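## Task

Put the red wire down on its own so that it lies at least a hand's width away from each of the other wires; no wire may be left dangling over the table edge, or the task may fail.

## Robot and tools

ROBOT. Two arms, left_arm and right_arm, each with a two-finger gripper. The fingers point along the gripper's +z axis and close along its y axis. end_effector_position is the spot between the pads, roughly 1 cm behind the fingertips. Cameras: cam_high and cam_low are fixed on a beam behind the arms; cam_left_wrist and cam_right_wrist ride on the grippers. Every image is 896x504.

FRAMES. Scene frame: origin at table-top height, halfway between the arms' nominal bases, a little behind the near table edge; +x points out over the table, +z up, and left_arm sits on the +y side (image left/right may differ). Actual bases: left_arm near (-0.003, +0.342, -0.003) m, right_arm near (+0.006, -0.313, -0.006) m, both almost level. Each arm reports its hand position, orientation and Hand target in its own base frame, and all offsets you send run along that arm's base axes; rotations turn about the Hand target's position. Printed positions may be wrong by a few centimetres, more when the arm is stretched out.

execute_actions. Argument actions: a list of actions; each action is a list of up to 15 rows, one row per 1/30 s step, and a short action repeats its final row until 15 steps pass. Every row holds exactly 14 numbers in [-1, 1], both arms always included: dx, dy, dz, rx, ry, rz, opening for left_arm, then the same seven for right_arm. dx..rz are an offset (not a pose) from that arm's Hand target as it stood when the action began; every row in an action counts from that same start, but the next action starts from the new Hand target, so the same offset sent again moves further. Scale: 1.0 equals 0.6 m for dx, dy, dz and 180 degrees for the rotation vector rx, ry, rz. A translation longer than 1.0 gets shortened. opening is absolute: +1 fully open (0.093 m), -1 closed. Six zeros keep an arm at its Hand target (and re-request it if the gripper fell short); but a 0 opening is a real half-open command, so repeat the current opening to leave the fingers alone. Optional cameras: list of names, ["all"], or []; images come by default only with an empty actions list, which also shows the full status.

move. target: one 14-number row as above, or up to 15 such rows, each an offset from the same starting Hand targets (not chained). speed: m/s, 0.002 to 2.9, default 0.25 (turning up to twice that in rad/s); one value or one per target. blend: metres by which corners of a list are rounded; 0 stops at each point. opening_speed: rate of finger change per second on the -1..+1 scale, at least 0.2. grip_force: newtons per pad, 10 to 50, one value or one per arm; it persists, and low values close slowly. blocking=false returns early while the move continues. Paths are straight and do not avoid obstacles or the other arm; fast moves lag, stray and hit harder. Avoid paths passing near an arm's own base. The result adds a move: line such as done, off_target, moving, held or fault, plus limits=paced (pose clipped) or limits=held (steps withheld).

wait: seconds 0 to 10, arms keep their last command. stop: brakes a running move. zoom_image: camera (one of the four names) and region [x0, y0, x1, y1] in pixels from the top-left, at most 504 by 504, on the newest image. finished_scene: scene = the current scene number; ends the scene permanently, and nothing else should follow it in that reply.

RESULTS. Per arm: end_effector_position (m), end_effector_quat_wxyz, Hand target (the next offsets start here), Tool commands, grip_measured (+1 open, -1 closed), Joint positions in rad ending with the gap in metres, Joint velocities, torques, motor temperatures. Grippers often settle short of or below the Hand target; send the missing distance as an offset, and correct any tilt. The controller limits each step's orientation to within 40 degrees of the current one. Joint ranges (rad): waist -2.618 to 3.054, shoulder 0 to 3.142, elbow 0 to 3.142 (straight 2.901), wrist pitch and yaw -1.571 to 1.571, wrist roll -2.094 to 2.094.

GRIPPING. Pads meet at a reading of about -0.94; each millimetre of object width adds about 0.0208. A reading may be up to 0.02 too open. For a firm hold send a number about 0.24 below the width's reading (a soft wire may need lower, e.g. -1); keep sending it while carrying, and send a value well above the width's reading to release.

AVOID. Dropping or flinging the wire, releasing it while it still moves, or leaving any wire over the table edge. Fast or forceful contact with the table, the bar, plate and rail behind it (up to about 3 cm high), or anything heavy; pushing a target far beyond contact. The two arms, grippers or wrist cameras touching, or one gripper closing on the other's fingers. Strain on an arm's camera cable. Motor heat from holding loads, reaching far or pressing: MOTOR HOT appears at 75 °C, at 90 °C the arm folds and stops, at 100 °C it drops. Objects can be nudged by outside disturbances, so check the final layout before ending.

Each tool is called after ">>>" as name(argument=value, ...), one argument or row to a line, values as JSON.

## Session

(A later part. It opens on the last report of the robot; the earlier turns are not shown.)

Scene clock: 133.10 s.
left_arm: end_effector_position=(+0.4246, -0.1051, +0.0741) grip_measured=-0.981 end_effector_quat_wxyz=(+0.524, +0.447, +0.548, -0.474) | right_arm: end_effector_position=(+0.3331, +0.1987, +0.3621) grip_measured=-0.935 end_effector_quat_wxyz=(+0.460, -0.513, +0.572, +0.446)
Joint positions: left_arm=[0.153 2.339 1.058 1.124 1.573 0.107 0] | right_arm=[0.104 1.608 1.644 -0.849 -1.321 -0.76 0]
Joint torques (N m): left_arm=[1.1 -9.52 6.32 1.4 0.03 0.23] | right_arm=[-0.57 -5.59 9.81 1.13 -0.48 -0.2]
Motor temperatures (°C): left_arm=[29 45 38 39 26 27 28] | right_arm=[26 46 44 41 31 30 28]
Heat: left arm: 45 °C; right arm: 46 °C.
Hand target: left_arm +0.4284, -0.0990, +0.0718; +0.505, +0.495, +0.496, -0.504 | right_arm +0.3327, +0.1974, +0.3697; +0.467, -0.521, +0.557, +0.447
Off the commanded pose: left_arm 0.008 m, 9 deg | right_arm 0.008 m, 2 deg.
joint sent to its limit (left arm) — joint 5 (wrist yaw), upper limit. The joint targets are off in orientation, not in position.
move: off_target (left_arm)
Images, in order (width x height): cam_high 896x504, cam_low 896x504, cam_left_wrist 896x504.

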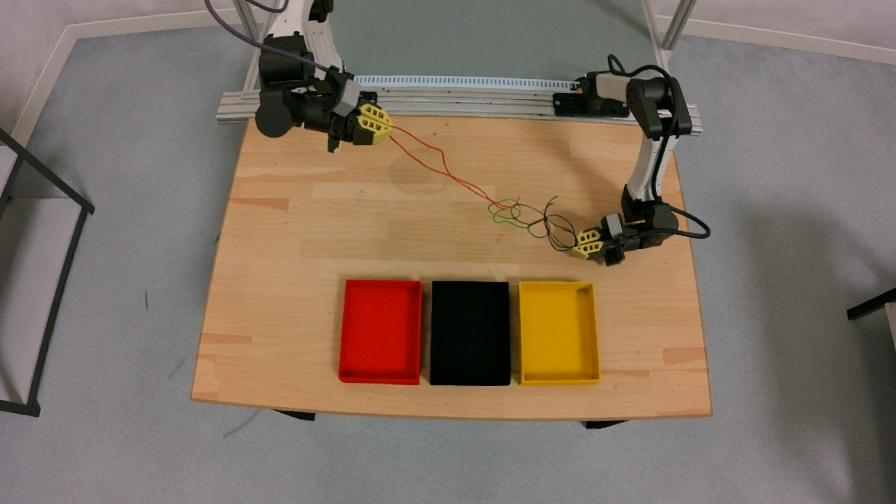

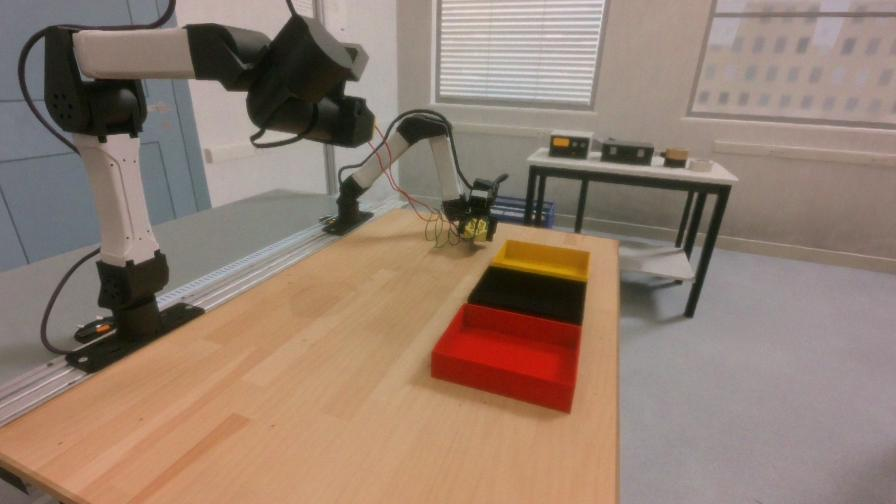

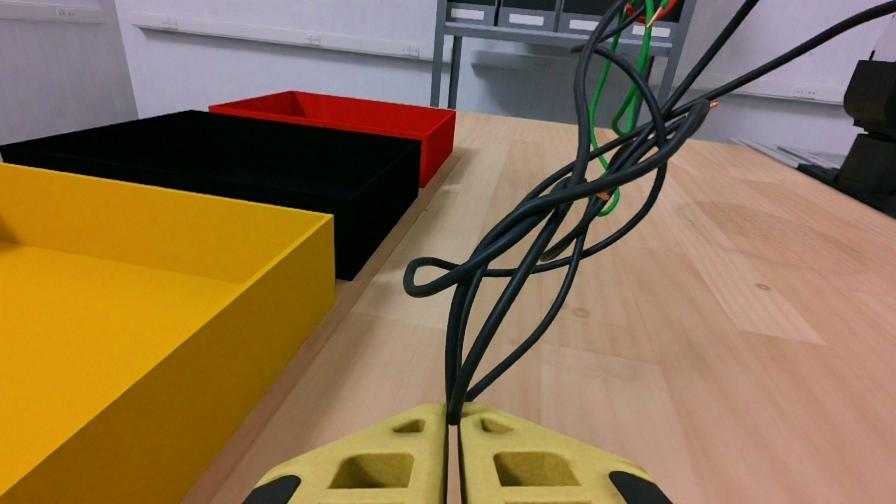

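>>> move(
  target=[0,0,0,0,0,0,-1,0.05,-0.2,-0.1,0,0,0,-0.941665],
  cameras=["cam_high","cam_low","cam_left_wrist"],
  speed=0.06,
)

>>> zoom_image(
  camera="cam_high",
  region=[380, 100, 600, 280],
)

>>> zoom_image(
  camera="cam_low",
  region=[320, 100, 520, 270],
)

Scene clock: 142.93 s.
left_arm: end_effector_position=(+0.4246, -0.1051, +0.0741) grip_measured=-0.981 end_effector_quat_wxyz=(+0.524, +0.447, +0.548, -0.474) | right_arm: end_effector_position=(+0.3607, +0.0799, +0.3137) grip_measured=-0.935 end_effector_quat_wxyz=(+0.508, -0.476, +0.600, +0.393)
Joint positions: left_arm=[0.153 2.339 1.058 1.124 1.573 0.107 0] | right_arm=[-0.247 1.822 1.773 -1.552 -1.395 -1.614 0]
Joint torques (N m): left_arm=[1.1 -9.54 6.32 1.39 0.04 0.23] | right_arm=[-0.09 -6.69 6.05 0.11 -0.47 -0.19]
Heat: left arm: 46 °C; right arm: 45 °C.
Hand target: left_arm +0.4284, -0.0990, +0.0718; +0.505, +0.495, +0.496, -0.504 | right_arm +0.3626, +0.0774, +0.3098; +0.467, -0.521, +0.557, +0.447
Off the commanded pose: left_arm 0.008 m, 9 deg | right_arm 0.005 m, 11 deg.
joint sent to its limit (left arm) — joint 5 (wrist yaw), upper limit. The joint targets are off in orientation, not in position.
joint sent to its limit (right arm) — joint 4 (wrist pitch), lower limit. The joint targets are off in orientation, not in position.
move: off_target (left_arm, right_arm)
Images, in order (width x height): cam_high 896x504, cam_low 896x504, cam_left_wrist 896x504.

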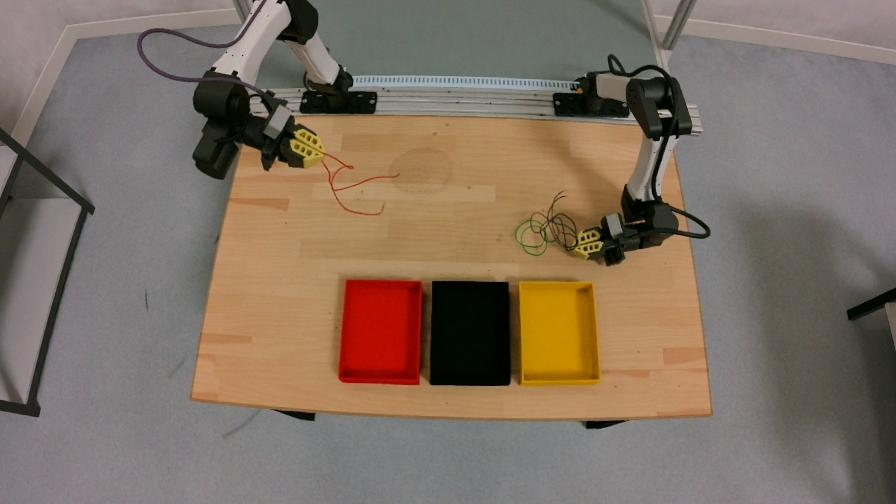

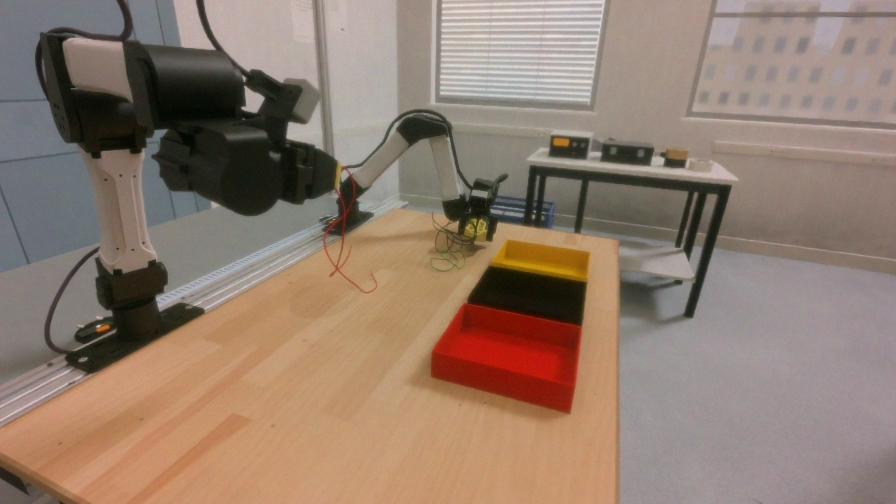

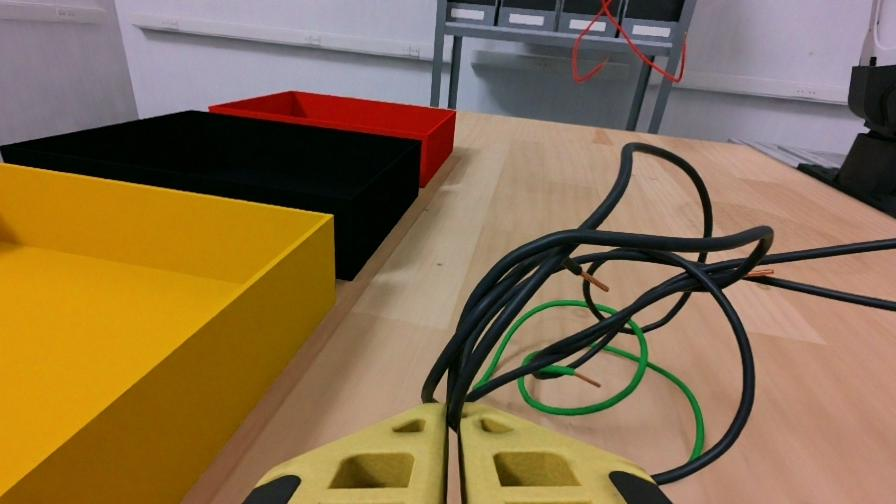

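Scaled by 2.291.

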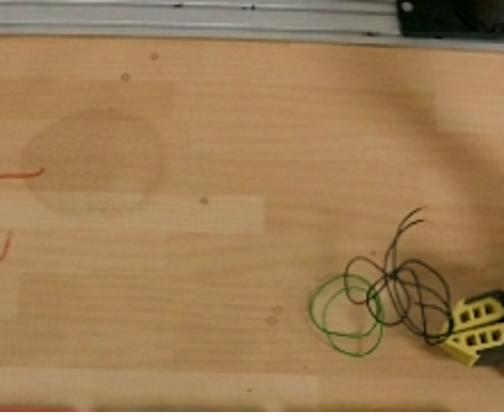

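Scaled by 2.520.

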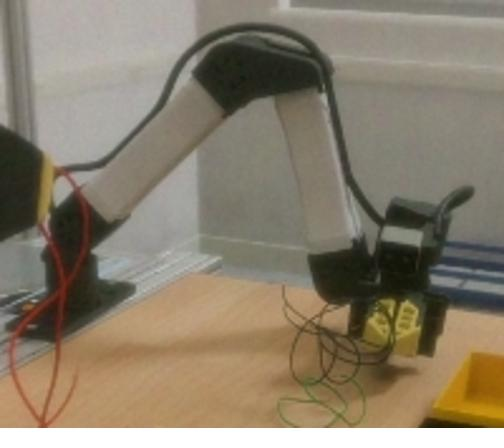

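>>> move(
  target=[
    [0,0,-0.05,0,0,0,-1,0.05,0,-0.3,0,0,0,-0.941665],
    [0,0,-0.05,0,0,0,-0.6,0.05,0.0,-0.43,0,0,0,-0.941665],
  ],
  cameras=["cam_high","cam_low","cam_left_wrist","cam_right_wrist"],
  speed=0.12,
)

Scene clock: 156.20 s.
left_arm: end_effector_position=(+0.4270, -0.1042, +0.0539) grip_measured=-0.603 end_effector_quat_wxyz=(+0.540, +0.466, +0.531, -0.457) | right_arm: end_effector_position=(+0.3933, +0.0762, +0.0572) grip_measured=-0.935 end_effector_quat_wxyz=(+0.465, -0.506, +0.586, +0.430)
Joint positions: left_arm=[0.154 2.41 1.085 1.147 1.577 0.196 0.016] | right_arm=[-0.23 2.387 1.56 -1.271 -1.339 -2.077 0]
Joint torques (N m): left_arm=[1.01 -8.28 5.39 1.23 -0.01 0.04] | right_arm=[0.39 -9.4 4.59 -0.41 -0.26 -0.1]
Heat: left arm: 48 °C; right arm: 45 °C.
Hand target: left_arm +0.4285, -0.0989, +0.0418; +0.505, +0.495, +0.496, -0.504 | right_arm +0.3927, +0.0773, +0.0517; +0.467, -0.521, +0.557, +0.447
Off the commanded pose: left_arm 0.013 m, 8 deg | right_arm 0.006 m, 4 deg.
joint read past its limit (left arm) — joint 5 (wrist yaw), upper limit.
joint sent to its limit (left arm) — joint 5 (wrist yaw), upper limit. The joint targets are off in orientation, not in position.
joint sent to its limit (right arm) — joint 6 (wrist roll), lower limit. The joint targets are off in orientation, not in position.
move: off_target (left_arm, right_arm); target 2's new opening was sent with left_arm's hand 0.014 m and 8 deg from that target

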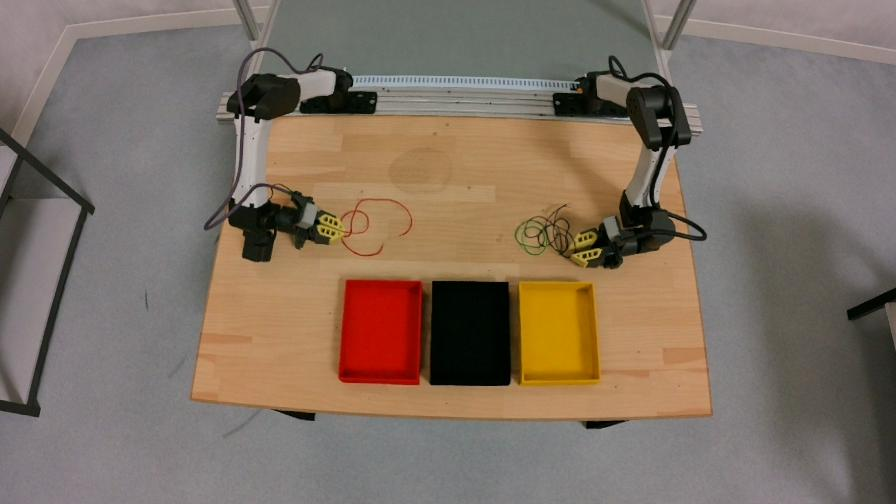

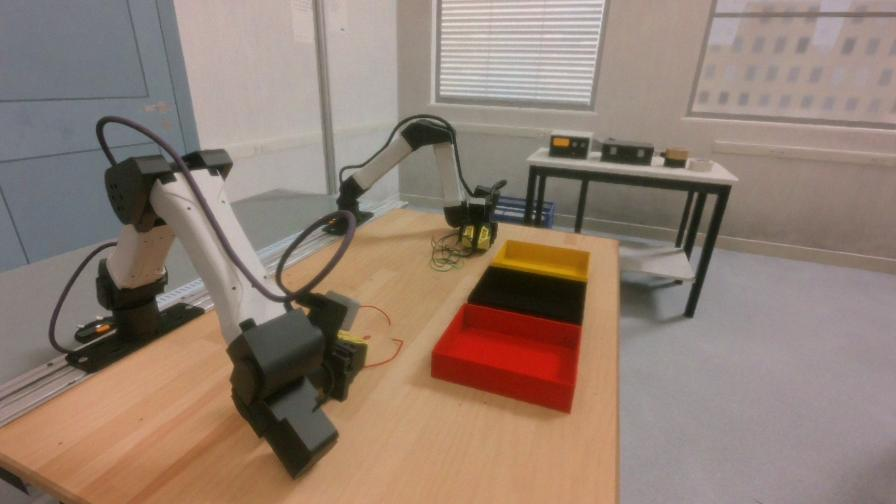

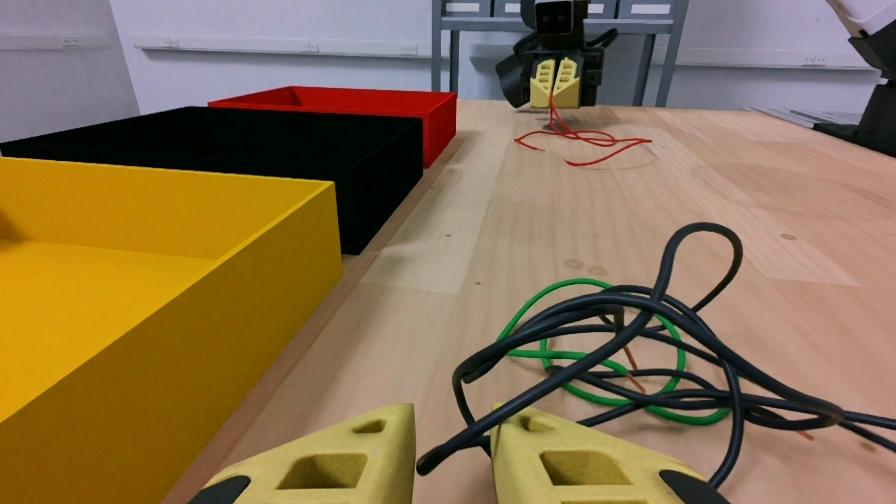

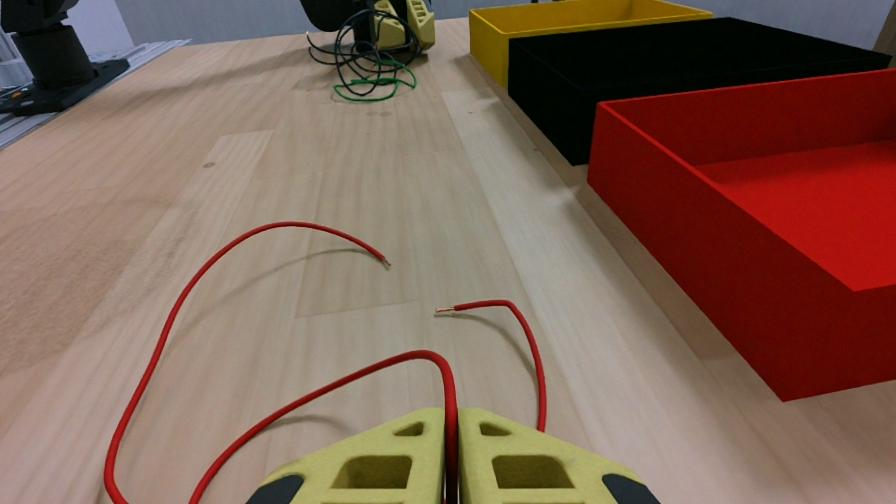

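>>> move(
  target=[
    [0,0,0,0,0,0,-0.4,0,0,-0.02,0,0,0,-0.941665],
    [0,0,0,0,0,0,-0.4,0,0,-0.02,0,0,0,-0.6],
    [0,0.1,0.02,0,0,0,-0.4,0,-0.1,0.0,0,0,0,-0.6],
  ],
  cameras=["cam_high","cam_low"],
  speed=0.15,
)

Scene clock: 165.50 s.
left_arm: end_effector_position=(+0.4323, -0.0456, +0.0518) grip_measured=-0.402 end_effector_quat_wxyz=(+0.571, +0.430, +0.561, -0.417) | right_arm: end_effector_position=(+0.3908, +0.0188, +0.0417) grip_measured=-0.602 end_effector_quat_wxyz=(+0.457, -0.482, +0.633, +0.398)
Joint positions: left_arm=[0.293 2.409 1.061 1.174 1.577 0.197 0.026] | right_arm=[-0.373 2.401 1.562 -1.282 -1.253 -2.077 0.016]
Joint torques (N m): left_arm=[1.55 -12.6 2.18 1.18 -0.01 -0.17] | right_arm=[0.1 -12.21 6.11 -0.83 -0.21 -0.08]
Heat: left arm: 48 °C; right arm: 46 °C.
Hand target: left_arm +0.4284, -0.0389, +0.0537; +0.505, +0.495, +0.496, -0.504 | right_arm +0.3927, +0.0174, +0.0518; +0.467, -0.521, +0.557, +0.447
Off the commanded pose: left_arm 0.008 m, 16 deg | right_arm 0.010 m, 11 deg.
joint read past its limit (left arm) — joint 5 (wrist yaw), upper limit.
joint sent to its limit (left arm) — joint 5 (wrist yaw), upper limit. The joint targets are off in orientation, not in position.
joint sent to its limit (right arm) — joint 6 (wrist roll), lower limit. The joint targets are off in orientation, not in position.
move: off_target (left_arm, right_arm); target 2's new opening was sent with right_arm's hand 0.012 m and 4 deg from that target
Images, in order (width x height): cam_high 896x504, cam_low 896x504.

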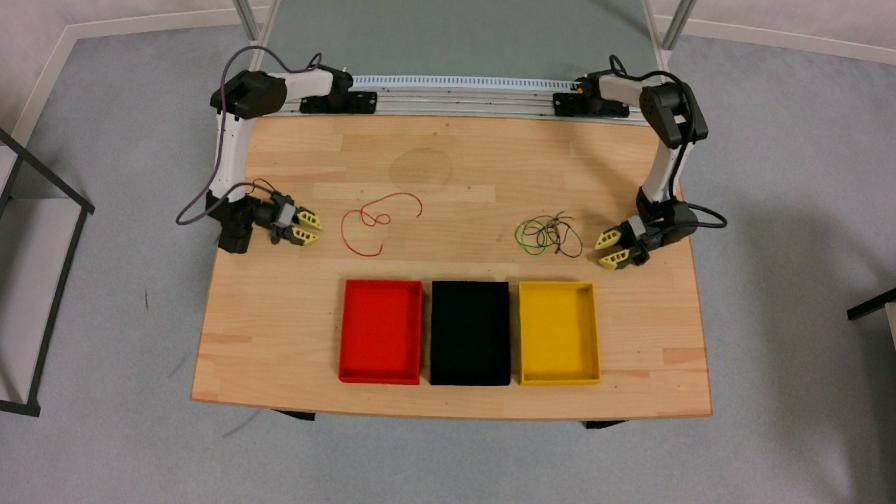

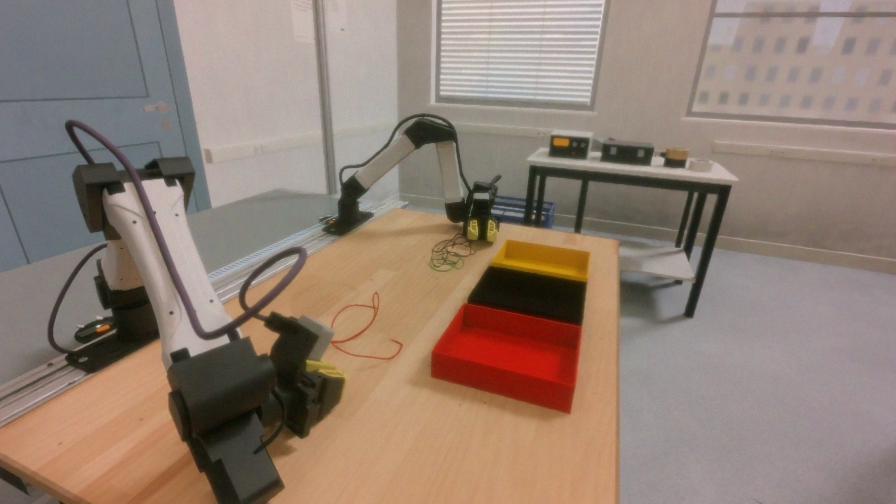

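>>> finished_scene(
  scene=1,
)

The scene is finished: the task was done.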